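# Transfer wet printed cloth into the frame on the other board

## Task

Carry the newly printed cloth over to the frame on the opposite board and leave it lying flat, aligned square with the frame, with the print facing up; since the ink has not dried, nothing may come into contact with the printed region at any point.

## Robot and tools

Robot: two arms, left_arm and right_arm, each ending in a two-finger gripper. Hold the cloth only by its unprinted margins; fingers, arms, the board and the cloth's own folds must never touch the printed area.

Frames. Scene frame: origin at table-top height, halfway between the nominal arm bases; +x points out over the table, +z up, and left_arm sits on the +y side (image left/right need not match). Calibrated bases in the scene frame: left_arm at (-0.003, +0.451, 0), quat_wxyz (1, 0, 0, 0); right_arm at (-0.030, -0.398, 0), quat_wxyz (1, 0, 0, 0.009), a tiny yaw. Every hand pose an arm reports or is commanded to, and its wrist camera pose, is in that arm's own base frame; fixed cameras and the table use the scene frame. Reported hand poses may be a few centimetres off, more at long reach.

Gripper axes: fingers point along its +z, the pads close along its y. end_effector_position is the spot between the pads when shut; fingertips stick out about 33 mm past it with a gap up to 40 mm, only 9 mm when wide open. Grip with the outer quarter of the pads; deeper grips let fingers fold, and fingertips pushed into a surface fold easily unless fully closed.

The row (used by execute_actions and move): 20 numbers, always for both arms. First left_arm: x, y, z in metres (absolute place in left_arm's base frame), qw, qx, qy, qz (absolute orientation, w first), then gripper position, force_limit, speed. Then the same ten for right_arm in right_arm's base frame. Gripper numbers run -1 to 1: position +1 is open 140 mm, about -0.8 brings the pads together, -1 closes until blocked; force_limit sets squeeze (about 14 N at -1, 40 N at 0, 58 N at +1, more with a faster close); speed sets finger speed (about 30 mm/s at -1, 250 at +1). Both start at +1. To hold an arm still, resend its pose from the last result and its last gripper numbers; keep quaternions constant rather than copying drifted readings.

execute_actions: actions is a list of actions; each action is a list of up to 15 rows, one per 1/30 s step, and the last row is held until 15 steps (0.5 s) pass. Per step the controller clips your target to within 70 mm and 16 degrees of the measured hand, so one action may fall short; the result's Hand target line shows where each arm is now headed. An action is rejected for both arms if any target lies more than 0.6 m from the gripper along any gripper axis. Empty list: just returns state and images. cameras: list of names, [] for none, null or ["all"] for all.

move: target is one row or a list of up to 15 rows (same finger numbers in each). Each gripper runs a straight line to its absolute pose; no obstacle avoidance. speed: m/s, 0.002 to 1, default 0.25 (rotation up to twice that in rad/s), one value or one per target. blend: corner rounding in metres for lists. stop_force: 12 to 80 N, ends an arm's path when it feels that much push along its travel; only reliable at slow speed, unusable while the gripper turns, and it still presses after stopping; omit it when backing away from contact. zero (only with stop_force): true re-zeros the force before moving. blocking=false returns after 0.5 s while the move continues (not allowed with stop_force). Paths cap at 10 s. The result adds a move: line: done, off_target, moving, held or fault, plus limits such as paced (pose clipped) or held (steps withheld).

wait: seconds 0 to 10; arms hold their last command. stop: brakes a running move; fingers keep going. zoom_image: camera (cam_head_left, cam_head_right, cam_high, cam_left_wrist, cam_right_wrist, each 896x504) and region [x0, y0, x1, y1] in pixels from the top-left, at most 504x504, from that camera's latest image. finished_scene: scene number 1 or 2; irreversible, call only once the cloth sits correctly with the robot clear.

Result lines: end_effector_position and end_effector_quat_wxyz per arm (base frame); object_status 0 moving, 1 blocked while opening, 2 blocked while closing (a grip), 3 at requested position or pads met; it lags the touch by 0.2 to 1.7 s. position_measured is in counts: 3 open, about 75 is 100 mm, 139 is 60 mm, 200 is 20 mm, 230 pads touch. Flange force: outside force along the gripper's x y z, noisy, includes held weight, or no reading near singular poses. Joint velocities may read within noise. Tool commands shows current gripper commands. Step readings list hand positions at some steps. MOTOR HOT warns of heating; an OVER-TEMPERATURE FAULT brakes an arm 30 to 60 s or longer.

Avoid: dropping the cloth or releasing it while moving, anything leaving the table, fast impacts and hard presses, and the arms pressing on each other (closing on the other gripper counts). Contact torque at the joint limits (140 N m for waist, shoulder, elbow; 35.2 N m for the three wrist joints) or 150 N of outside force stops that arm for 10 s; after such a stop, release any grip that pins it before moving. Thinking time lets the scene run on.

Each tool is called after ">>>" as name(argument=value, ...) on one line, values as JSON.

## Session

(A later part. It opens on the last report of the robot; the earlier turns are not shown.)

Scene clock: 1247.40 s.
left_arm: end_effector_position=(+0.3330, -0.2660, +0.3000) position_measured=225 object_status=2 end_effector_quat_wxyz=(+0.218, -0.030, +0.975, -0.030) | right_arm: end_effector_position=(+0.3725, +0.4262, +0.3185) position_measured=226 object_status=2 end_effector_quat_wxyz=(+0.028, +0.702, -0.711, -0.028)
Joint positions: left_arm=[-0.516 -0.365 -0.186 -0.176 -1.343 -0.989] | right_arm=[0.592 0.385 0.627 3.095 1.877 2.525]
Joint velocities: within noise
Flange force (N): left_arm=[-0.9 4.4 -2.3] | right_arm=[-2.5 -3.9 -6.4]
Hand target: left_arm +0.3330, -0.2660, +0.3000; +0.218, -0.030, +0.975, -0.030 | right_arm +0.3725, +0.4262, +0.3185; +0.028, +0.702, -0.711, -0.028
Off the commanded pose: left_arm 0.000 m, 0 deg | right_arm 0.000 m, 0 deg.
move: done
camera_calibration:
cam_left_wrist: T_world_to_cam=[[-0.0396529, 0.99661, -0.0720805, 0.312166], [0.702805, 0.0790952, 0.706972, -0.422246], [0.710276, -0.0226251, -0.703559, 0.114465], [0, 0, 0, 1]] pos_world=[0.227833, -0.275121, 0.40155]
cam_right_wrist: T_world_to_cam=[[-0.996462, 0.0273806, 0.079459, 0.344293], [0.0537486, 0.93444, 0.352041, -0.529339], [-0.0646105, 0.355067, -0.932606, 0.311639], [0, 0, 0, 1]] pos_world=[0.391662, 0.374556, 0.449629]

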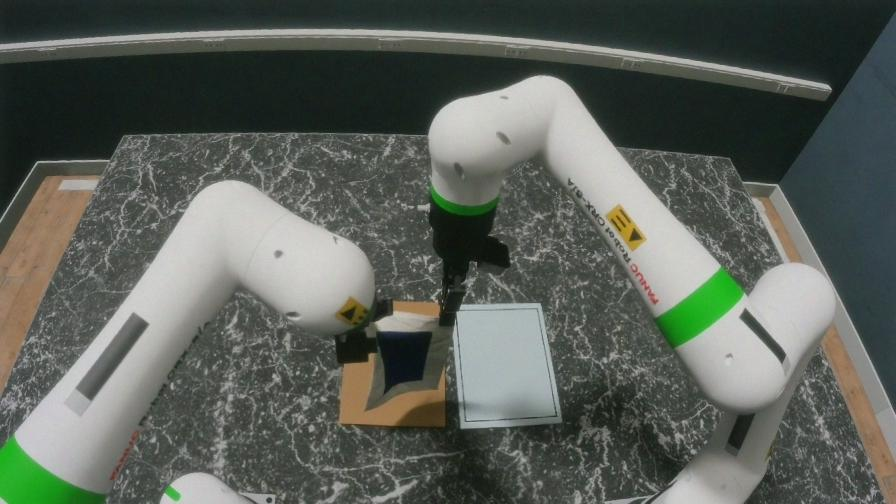

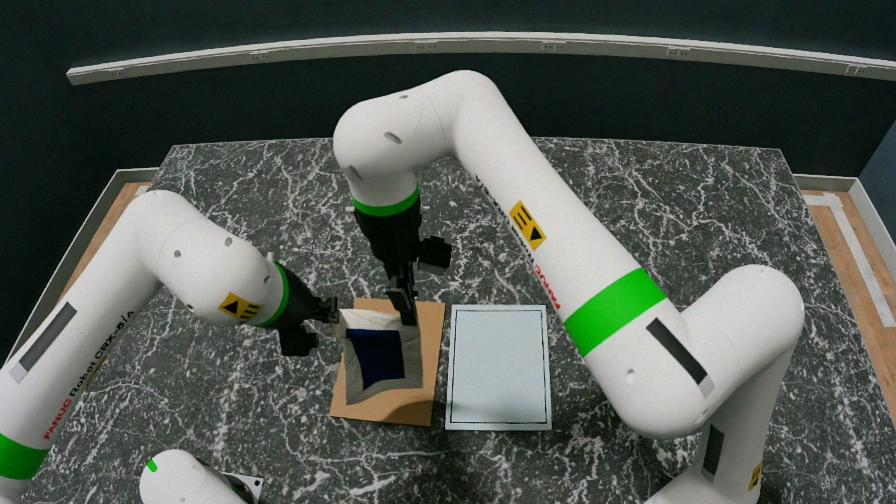

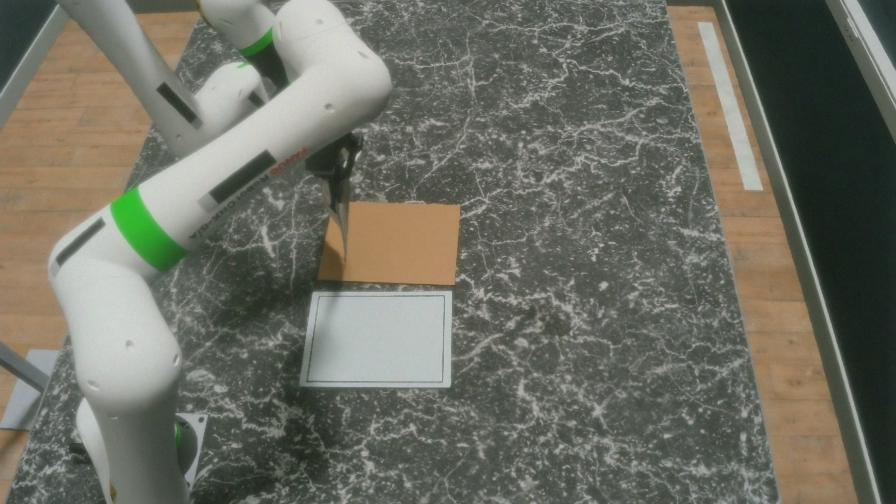

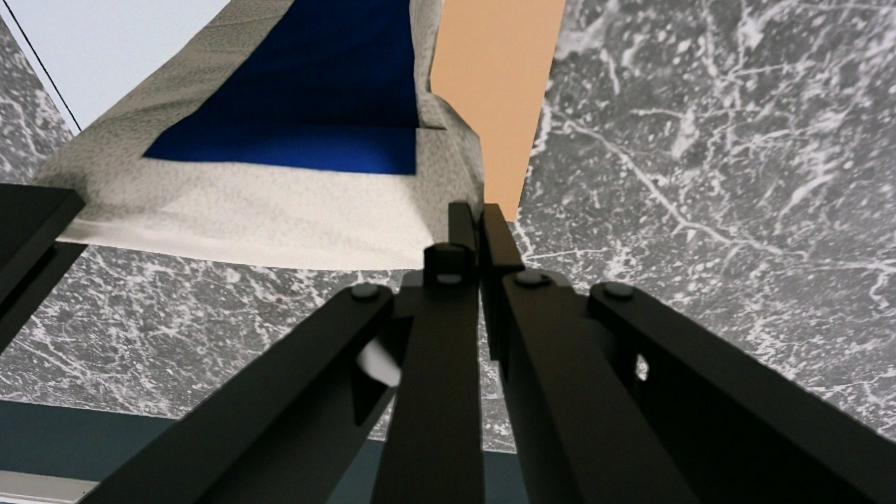

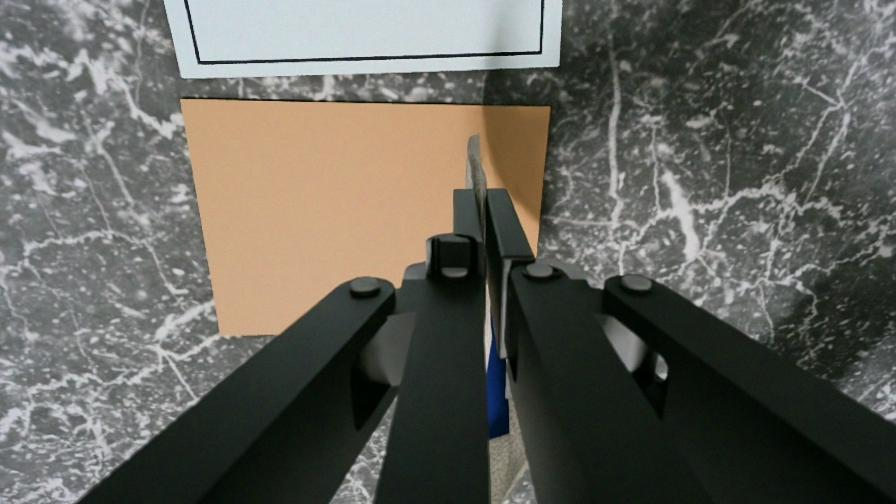

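>>> move(target=[0.264, -0.495, 0.305, 0.3835, -0.0212, 0.923, -0.0213, -1, -1, -1, 0.3113, 0.1985, 0.3265, 0.0276, 0.7023, -0.7109, -0.0279, -1, -1, -1], speed=0.08)

Scene clock: 1291.67 s.
left_arm: end_effector_position=(+0.2640, -0.4950, +0.3050) position_measured=225 object_status=2 end_effector_quat_wxyz=(+0.384, -0.021, +0.923, -0.021) | right_arm: end_effector_position=(+0.3113, +0.1985, +0.3265) position_measured=226 object_status=2 end_effector_quat_wxyz=(+0.028, +0.702, -0.711, -0.028)
Joint positions: left_arm=[-1.353 0.098 0.22 -0.761 -1.482 -0.185] | right_arm=[0.192 -0.122 0.084 3.125 1.853 2.934]
Joint velocities: within noise
Flange force (N): left_arm=[-4.2 2.5 -0.4] | right_arm=[-0.3 -3.7 -6.4]
Hand target: left_arm +0.2640, -0.4950, +0.3050; +0.384, -0.021, +0.923, -0.021 | right_arm +0.3113, +0.1985, +0.3265; +0.028, +0.702, -0.711, -0.028
Off the commanded pose: left_arm 0.000 m, 0 deg | right_arm 0.000 m, 0 deg.
move: done
camera_calibration:
cam_left_wrist: T_world_to_cam=[[-0.0173563, 0.998362, -0.0545197, 0.527569], [0.419174, 0.0567702, 0.906129, -0.356131], [0.90774, -0.00712624, -0.419473, 0.0307398], [0, 0, 0, 1]] pos_world=[0.130534, -0.506268, 0.364358]
cam_right_wrist: T_world_to_cam=[[-0.996462, 0.0273979, 0.0794515, 0.28891], [0.0537477, 0.934518, 0.351833, -0.31601], [-0.0646094, 0.354859, -0.932685, 0.396061], [0, 0, 0, 1]] pos_world=[0.330462, 0.146856, 0.457628]

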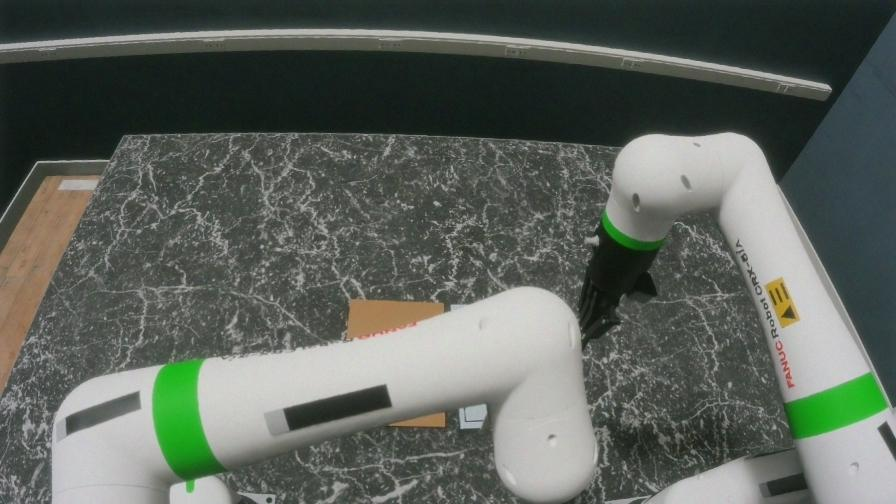

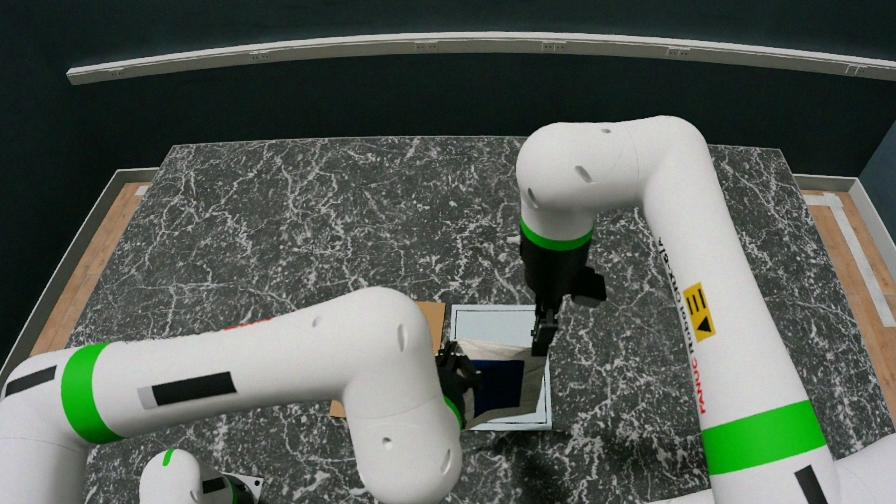

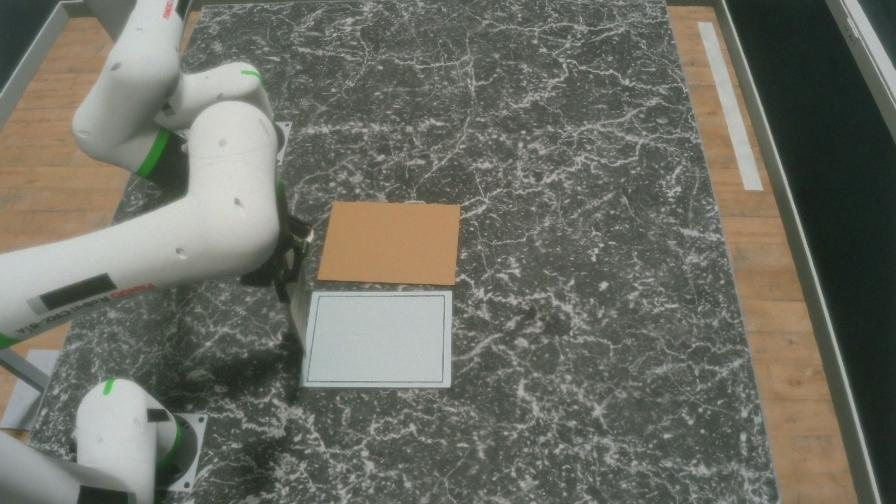

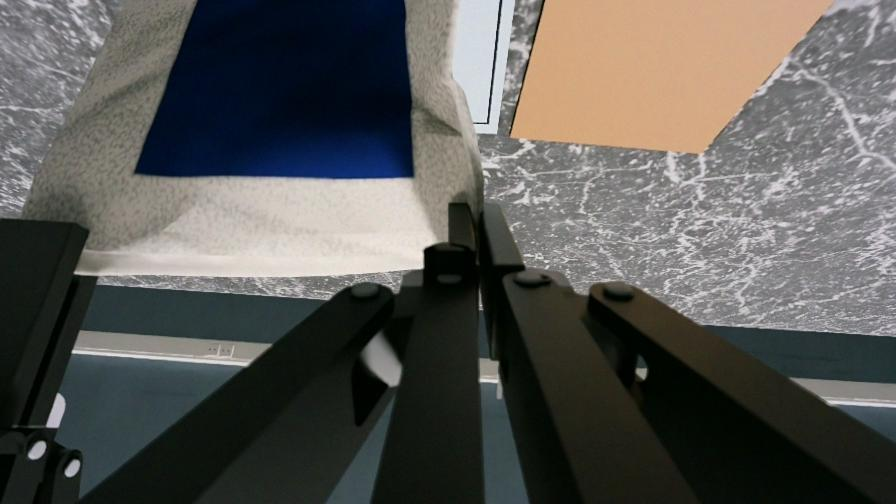

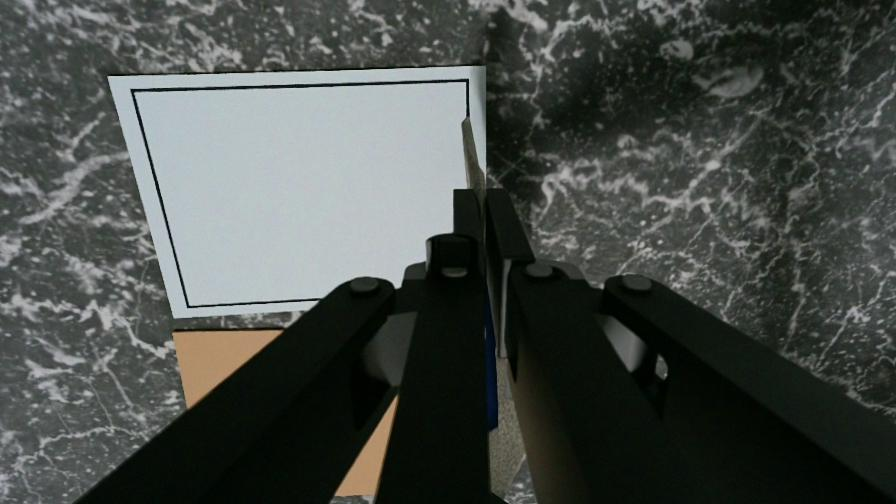

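>>> zoom_image(camera="cam_head_right", region=[420, 290, 580, 450])

>>> zoom_image(camera="cam_high", region=[230, 190, 470, 410])

>>> zoom_image(camera="cam_left_wrist", region=[10, 0, 510, 300])

Scaled by 3.150 from the camera's 896x504 image, which has a finer 1280x720 frame.

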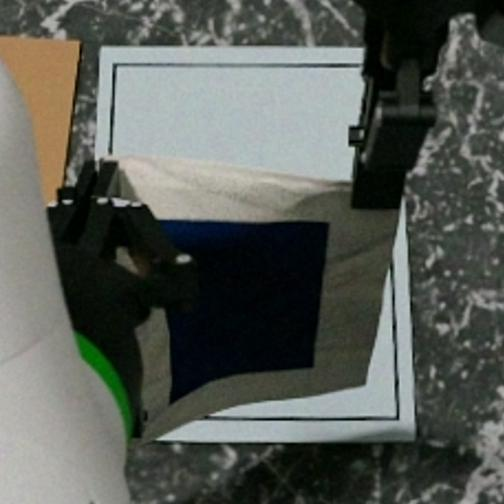

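Scaled by 2.100 from the camera's 896x504 image, which has a finer 1280x720 frame.

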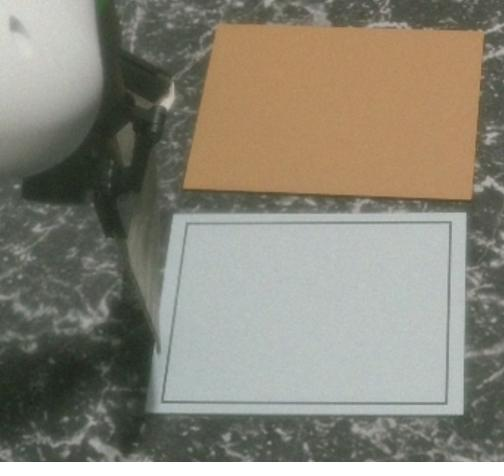

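Scaled by 1.008 from the camera's 896x504 image, which has a finer 1280x720 frame.

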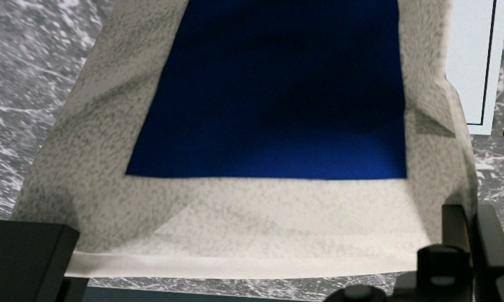

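>>> move(target=[0.2796, -0.4967, 0.3068, 0.38367, -0.02927, 0.9228, -0.01792, -1, -1, -1, 0.3375, 0.1965, 0.3234, 0.15345, 0.69213, -0.68855, -0.15265, -1, -1, -1], speed=0.08)

Scene clock: 1325.43 s.
left_arm: end_effector_position=(+0.2796, -0.4967, +0.3068) position_measured=225 object_status=2 end_effector_quat_wxyz=(+0.384, -0.029, +0.923, -0.018) | right_arm: end_effector_position=(+0.3375, +0.1965, +0.3234) position_measured=226 object_status=2 end_effector_quat_wxyz=(+0.153, +0.692, -0.689, -0.153)
Joint positions: left_arm=[-1.324 0.114 0.241 -0.759 -1.478 -0.197] | right_arm=[0.135 0.207 0.329 3.077 2.124 2.99]
Joint velocities: within noise
Flange force (N): left_arm=[-3.2 2.6 -0.6] | right_arm=[1.4 -1.4 -6.4]
Hand target: left_arm +0.2796, -0.4967, +0.3068; +0.384, -0.029, +0.923, -0.018 | right_arm +0.3375, +0.1965, +0.3234; +0.153, +0.692, -0.689, -0.153
Off the commanded pose: left_arm 0.000 m, 0 deg | right_arm 0.000 m, 0 deg.
move: done
camera_calibration:
cam_left_wrist: T_world_to_cam=[[-0.0347772, 0.997914, -0.0543894, 0.534245], [0.418111, 0.0639586, 0.906141, -0.360355], [0.90773, 0.00877222, -0.419463, 0.0251937], [0, 0, 0, 1]] pos_world=[0.146379, -0.510304, 0.366158]
cam_right_wrist: T_world_to_cam=[[-0.90583, 0.0105415, 0.42351, 0.176751], [0.158097, 0.935881, 0.314852, -0.337956], [-0.393036, 0.352158, -0.849416, 0.480056], [0, 0, 0, 1]] pos_world=[0.402216, 0.145368, 0.439318]

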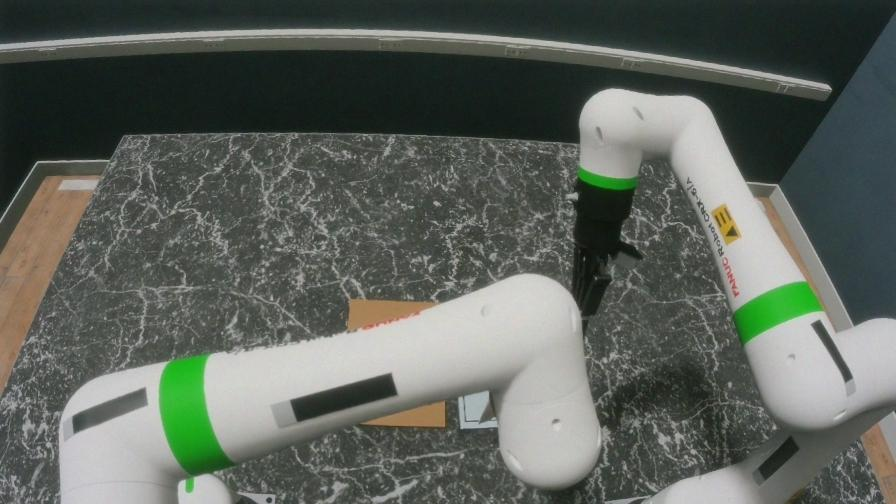

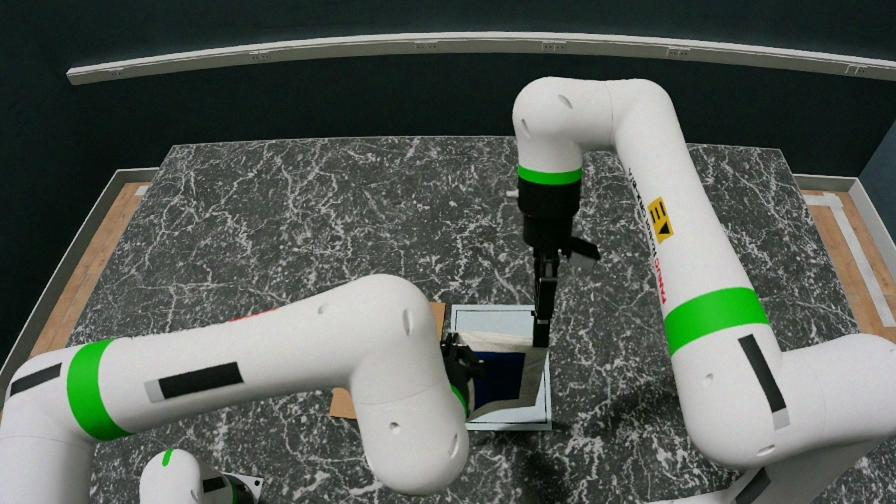

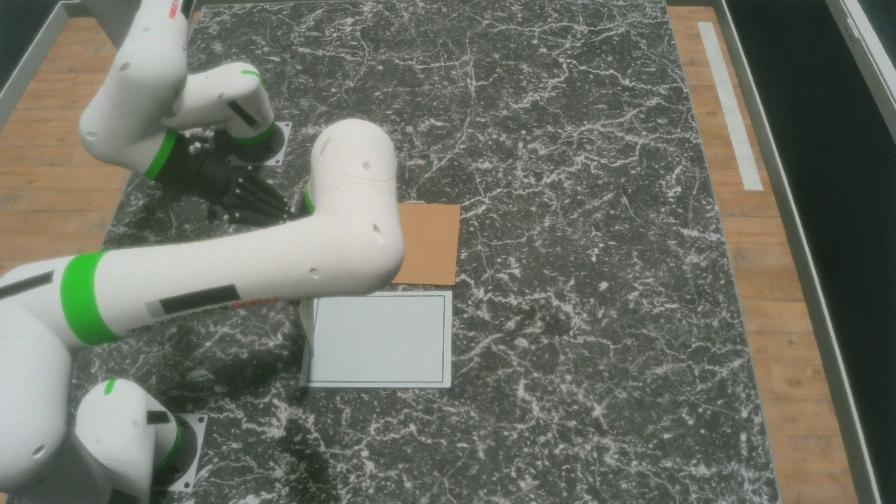

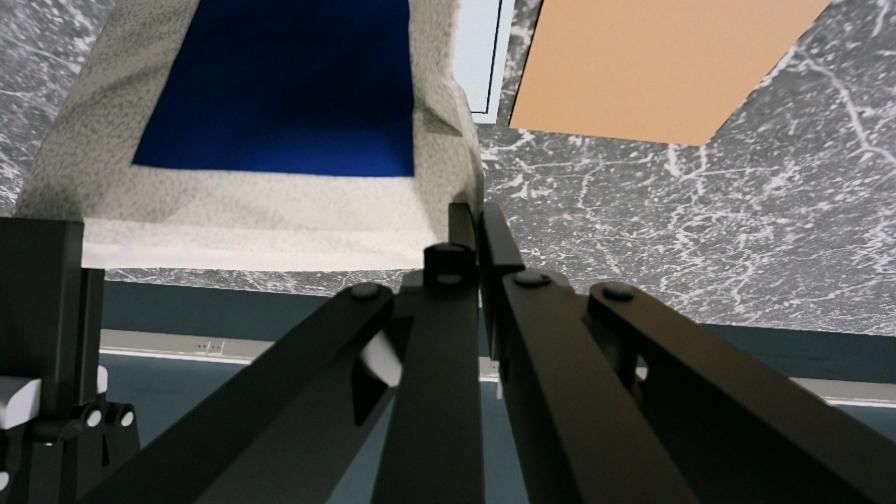

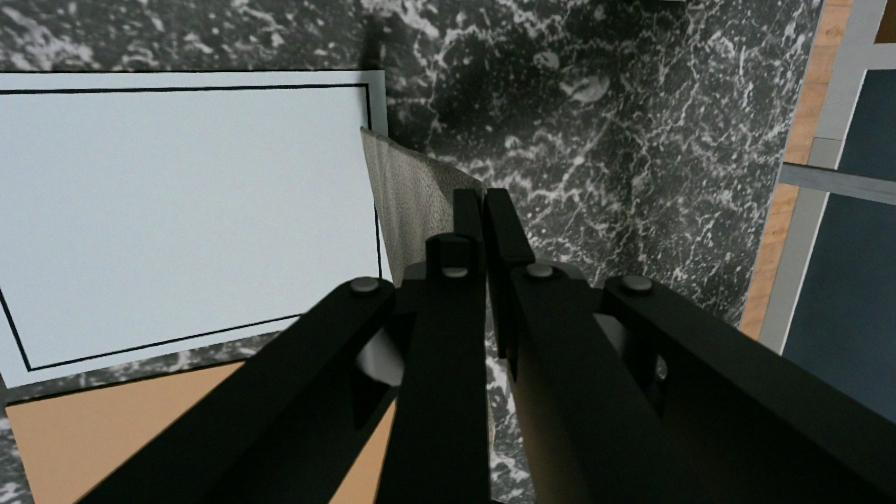

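>>> zoom_image(camera="cam_head_right", region=[420, 290, 580, 450])

>>> zoom_image(camera="cam_right_wrist", region=[300, 50, 560, 310])

>>> zoom_image(camera="cam_head_left", region=[440, 290, 600, 450])

Scaled by 3.150 from the camera's 896x504 image, which has a finer 1280x720 frame.

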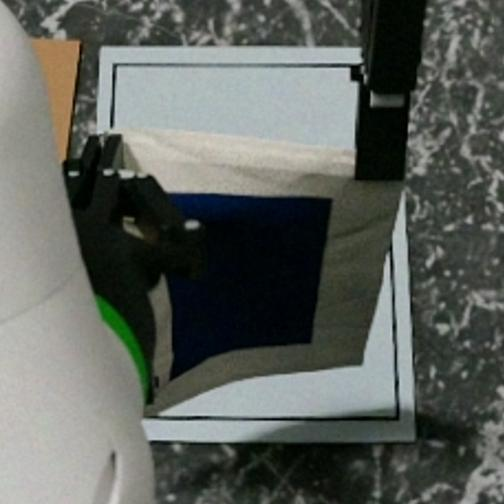

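Scaled by 1.938 from the camera's 896x504 image, which has a finer 1280x720 frame.

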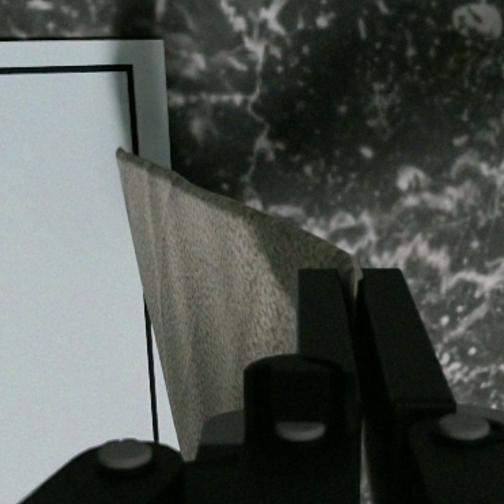

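Scaled by 3.150 from the camera's 896x504 image, which has a finer 1280x720 frame.

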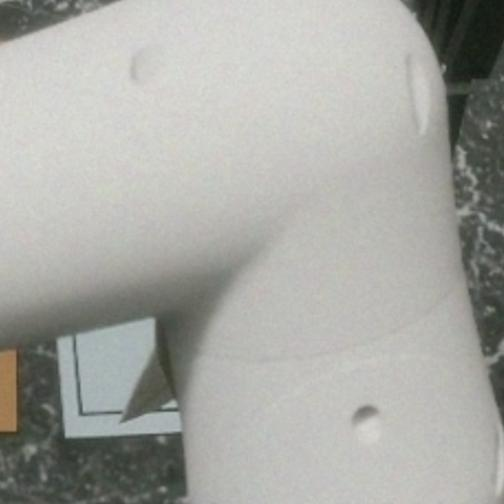

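>>> move(target=[[0.2746, -0.4967, 0.2583, 0.38367, -0.02927, 0.9228, -0.01792, -1, -1, -1, 0.3325, 0.1966, 0.2749, 0.15345, 0.69213, -0.68855, -0.15265, -1, -1, -1],[0.3337, -0.4964, 0.2212, 0.34313, -0.03163, 0.9385, -0.02049, -1, -1, -1, 0.3925, 0.1955, 0.2349, 0.15345, 0.69213, -0.68855, -0.15265, -1, -1, -1]], speed=0.06, blend=0.015)

Scene clock: 1356.67 s.
left_arm: end_effector_position=(+0.3337, -0.4964, +0.2212) position_measured=225 object_status=2 end_effector_quat_wxyz=(+0.343, -0.032, +0.939, -0.020) | right_arm: end_effector_position=(+0.3925, +0.1955, +0.2349) position_measured=226 object_status=2 end_effector_quat_wxyz=(+0.153, +0.692, -0.689, -0.153)
Joint positions: left_arm=[-1.156 0.157 0.118 -0.66 -1.261 -0.227] | right_arm=[0.12 0.33 0.28 3.089 1.954 3.018]
Joint velocities: within noise
Flange force (N): left_arm=[-3.8 3.9 -1.8] | right_arm=[1.0 -1.5 -6.1]
Hand target: left_arm +0.3337, -0.4964, +0.2212; +0.343, -0.032, +0.939, -0.020 | right_arm +0.3925, +0.1955, +0.2349; +0.153, +0.692, -0.689, -0.153
Off the commanded pose: left_arm 0.000 m, 0 deg | right_arm 0.000 m, 0 deg.
move: done
camera_calibration:
cam_left_wrist: T_world_to_cam=[[-0.0397817, 0.997434, -0.0595226, 0.533761], [0.495148, 0.0714198, 0.865868, -0.318455], [0.867897, 0.00497317, -0.496719, -0.0313277], [0, 0, 0, 1]] pos_world=[0.206105, -0.509492, 0.29195]
cam_right_wrist: T_world_to_cam=[[-0.905824, 0.0105799, 0.423523, 0.26405], [0.158134, 0.93588, 0.314835, -0.317862], [-0.393036, 0.352159, -0.849416, 0.426852], [0, 0, 0, 1]] pos_world=[0.457216, 0.144367, 0.350818]

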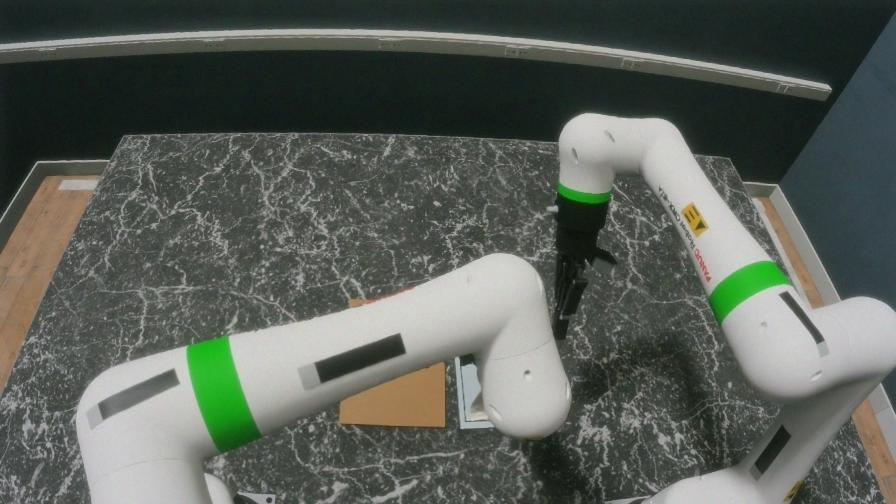

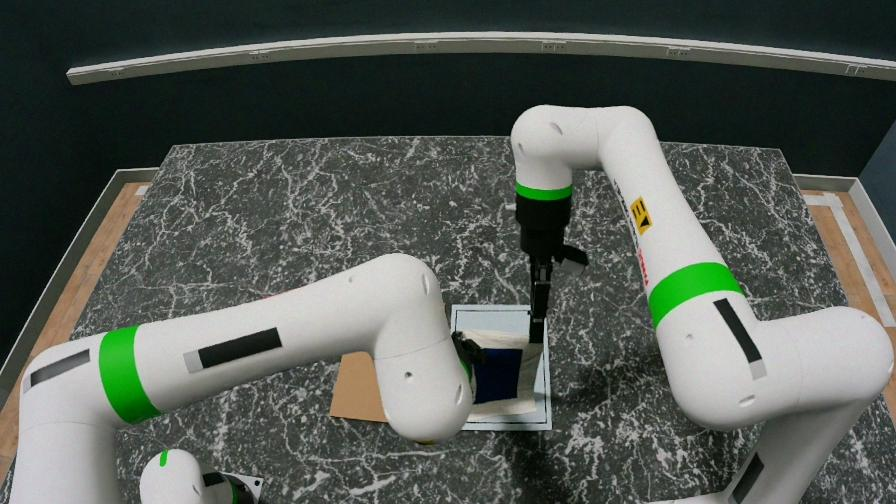

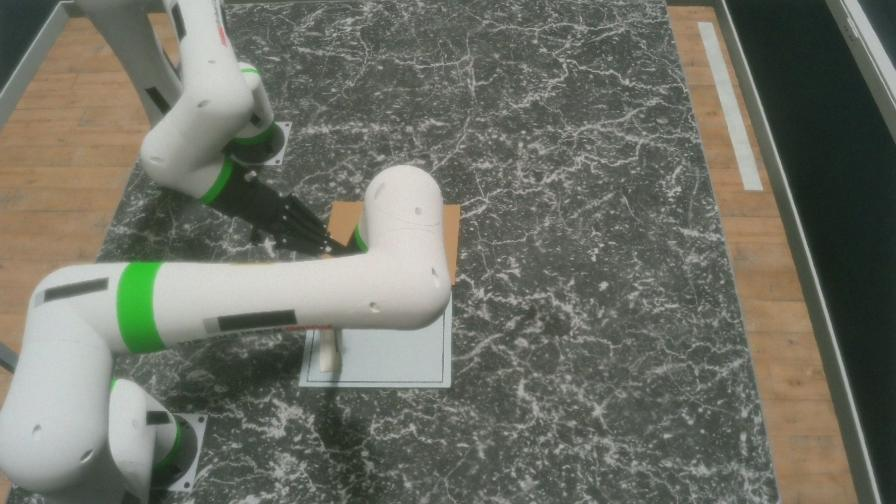

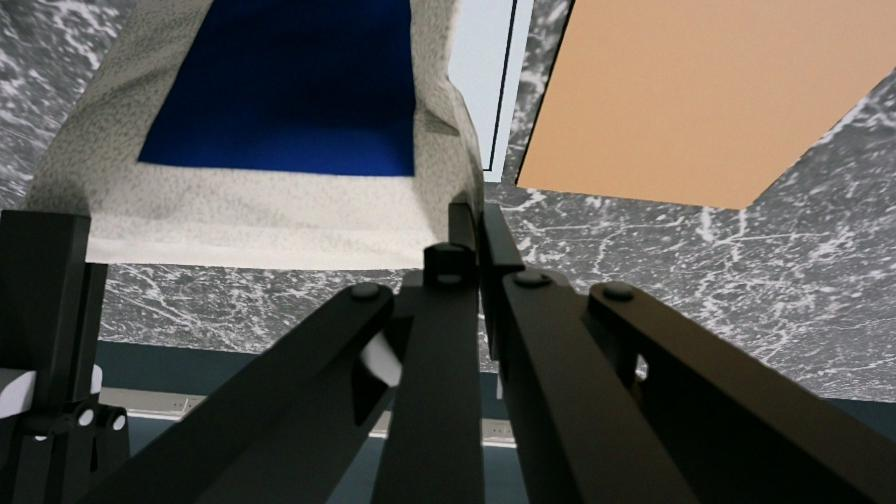

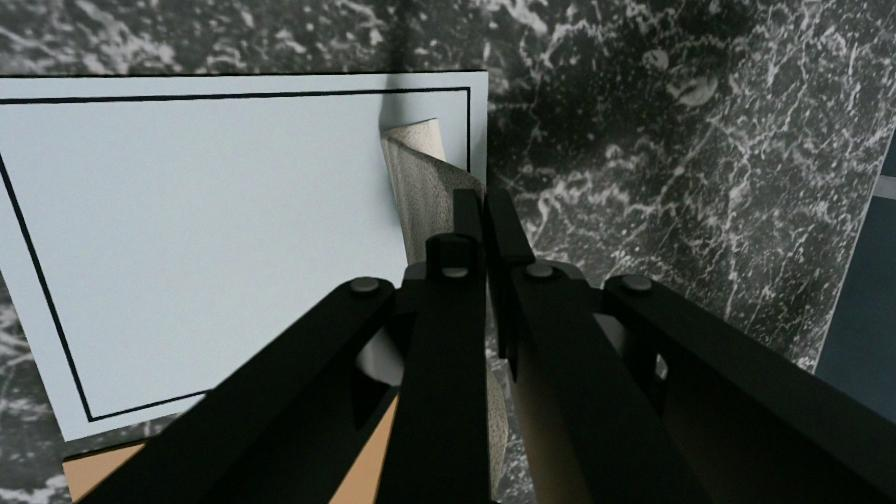

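>>> move(target=[[0.2586, -0.4967, 0.2783, 0.38367, -0.02927, 0.9228, -0.01792, -1, -1, -1, 0.3165, 0.1966, 0.2949, 0.15345, 0.69213, -0.68855, -0.15265, -1, -1, -1],[0.2486, -0.4967, 0.2583, 0.38367, -0.02927, 0.9228, -0.01792, -1, -1, -1, 0.3065, 0.1966, 0.2749, 0.15345, 0.69213, -0.68855, -0.15265, -1, -1, -1],[0.3077, -0.4964, 0.2212, 0.34313, -0.03163, 0.9385, -0.02049, -1, -1, -1, 0.3665, 0.1955, 0.2349, 0.15345, 0.69213, -0.68855, -0.15265, -1, -1, -1]], speed=0.07, blend=[0.01, 0.01, 0])

Scene clock: 1384.90 s.
left_arm: end_effector_position=(+0.3077, -0.4964, +0.2212) position_measured=225 object_status=2 end_effector_quat_wxyz=(+0.343, -0.032, +0.939, -0.020) | right_arm: end_effector_position=(+0.3665, +0.1955, +0.2349) position_measured=226 object_status=2 end_effector_quat_wxyz=(+0.153, +0.692, -0.689, -0.153)
Joint positions: left_arm=[-1.207 0.145 0.107 -0.67 -1.293 -0.186] | right_arm=[0.126 0.267 0.199 3.087 1.935 3.013]
Joint velocities: within noise
Flange force (N): left_arm=[-3.2 3.5 -1.9] | right_arm=[0.7 -1.4 -5.7]
Hand target: left_arm +0.3077, -0.4964, +0.2212; +0.343, -0.032, +0.939, -0.020 | right_arm +0.3665, +0.1955, +0.2349; +0.153, +0.692, -0.689, -0.153
Off the commanded pose: left_arm 0.000 m, 0 deg | right_arm 0.000 m, 0 deg.
move: done
camera_calibration:
cam_left_wrist: T_world_to_cam=[[-0.0396958, 0.997434, -0.0595733, 0.532726], [0.495154, 0.0714212, 0.865865, -0.30558], [0.867898, 0.00487319, -0.496719, -0.00881308], [0, 0, 0, 1]] pos_world=[0.180105, -0.509491, 0.29195]
cam_right_wrist: T_world_to_cam=[[-0.905859, 0.0106121, 0.423446, 0.240537], [0.158141, 0.935875, 0.314849, -0.313757], [-0.392951, 0.352173, -0.849449, 0.416606], [0, 0, 0, 1]] pos_world=[0.431216, 0.144367, 0.350818]

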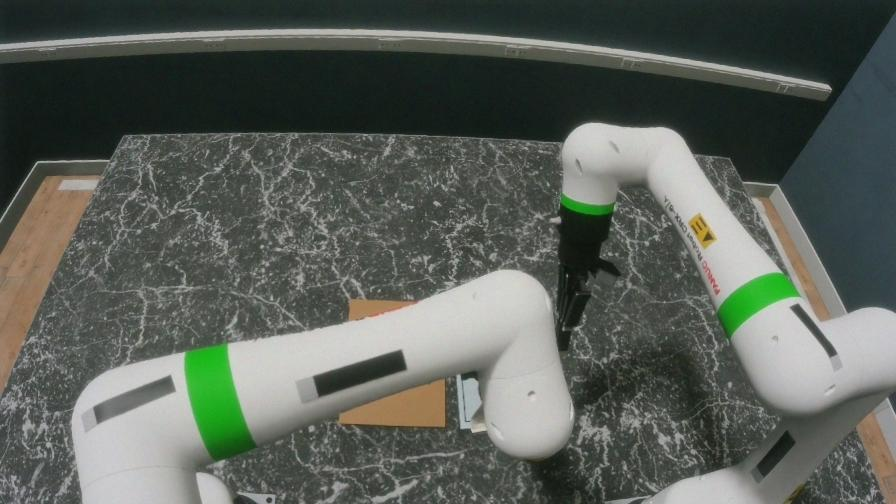

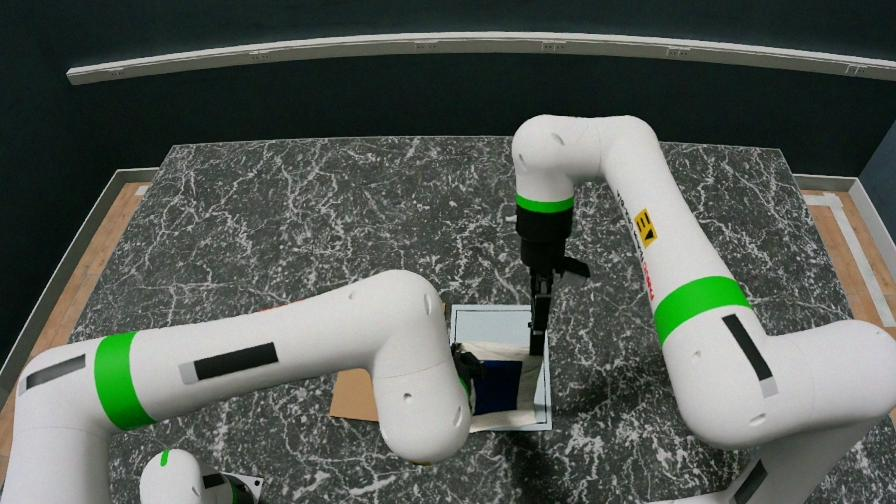

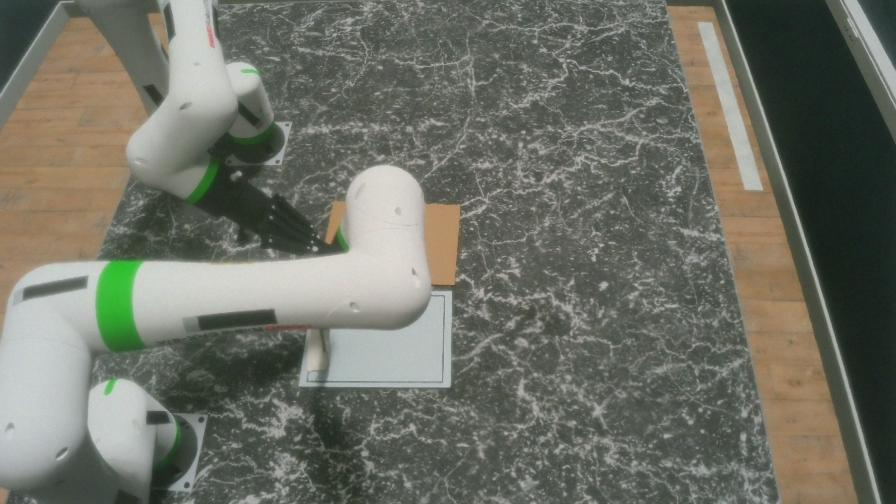

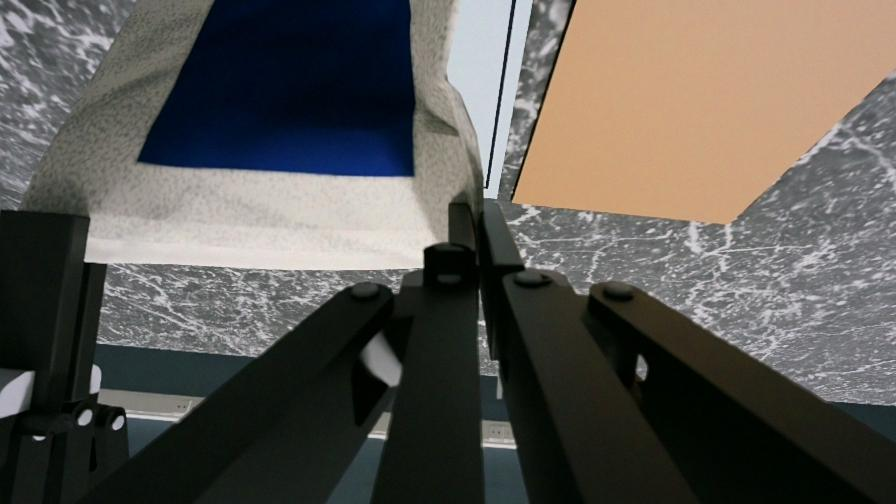

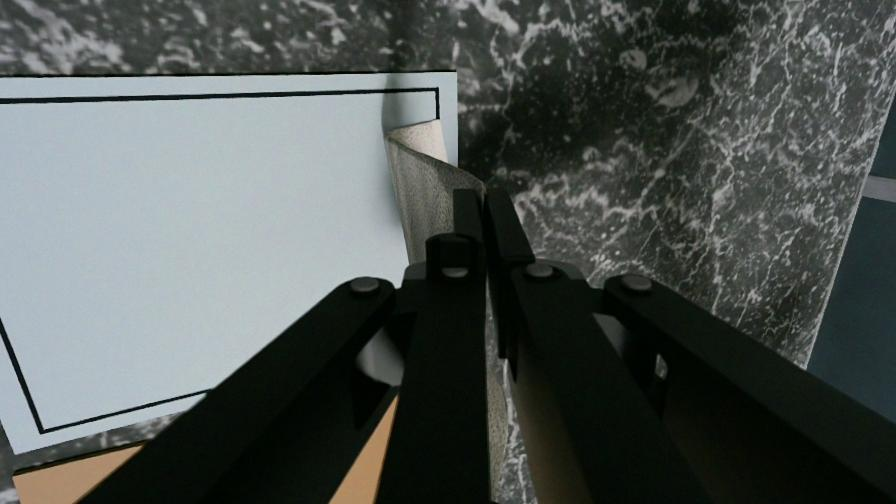

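>>> zoom_image(camera="cam_head_right", region=[420, 290, 580, 450])

>>> zoom_image(camera="cam_head_left", region=[420, 340, 600, 460])

Scaled by 3.150 from the camera's 896x504 image, which has a finer 1280x720 frame.

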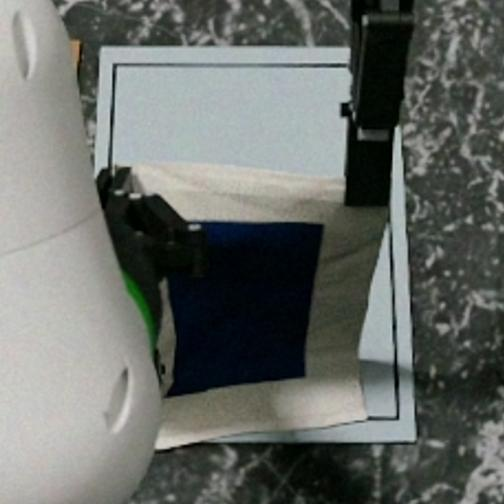

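Scaled by 2.800 from the camera's 896x504 image, which has a finer 1280x720 frame.

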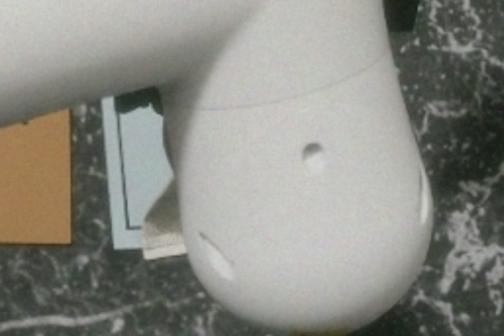

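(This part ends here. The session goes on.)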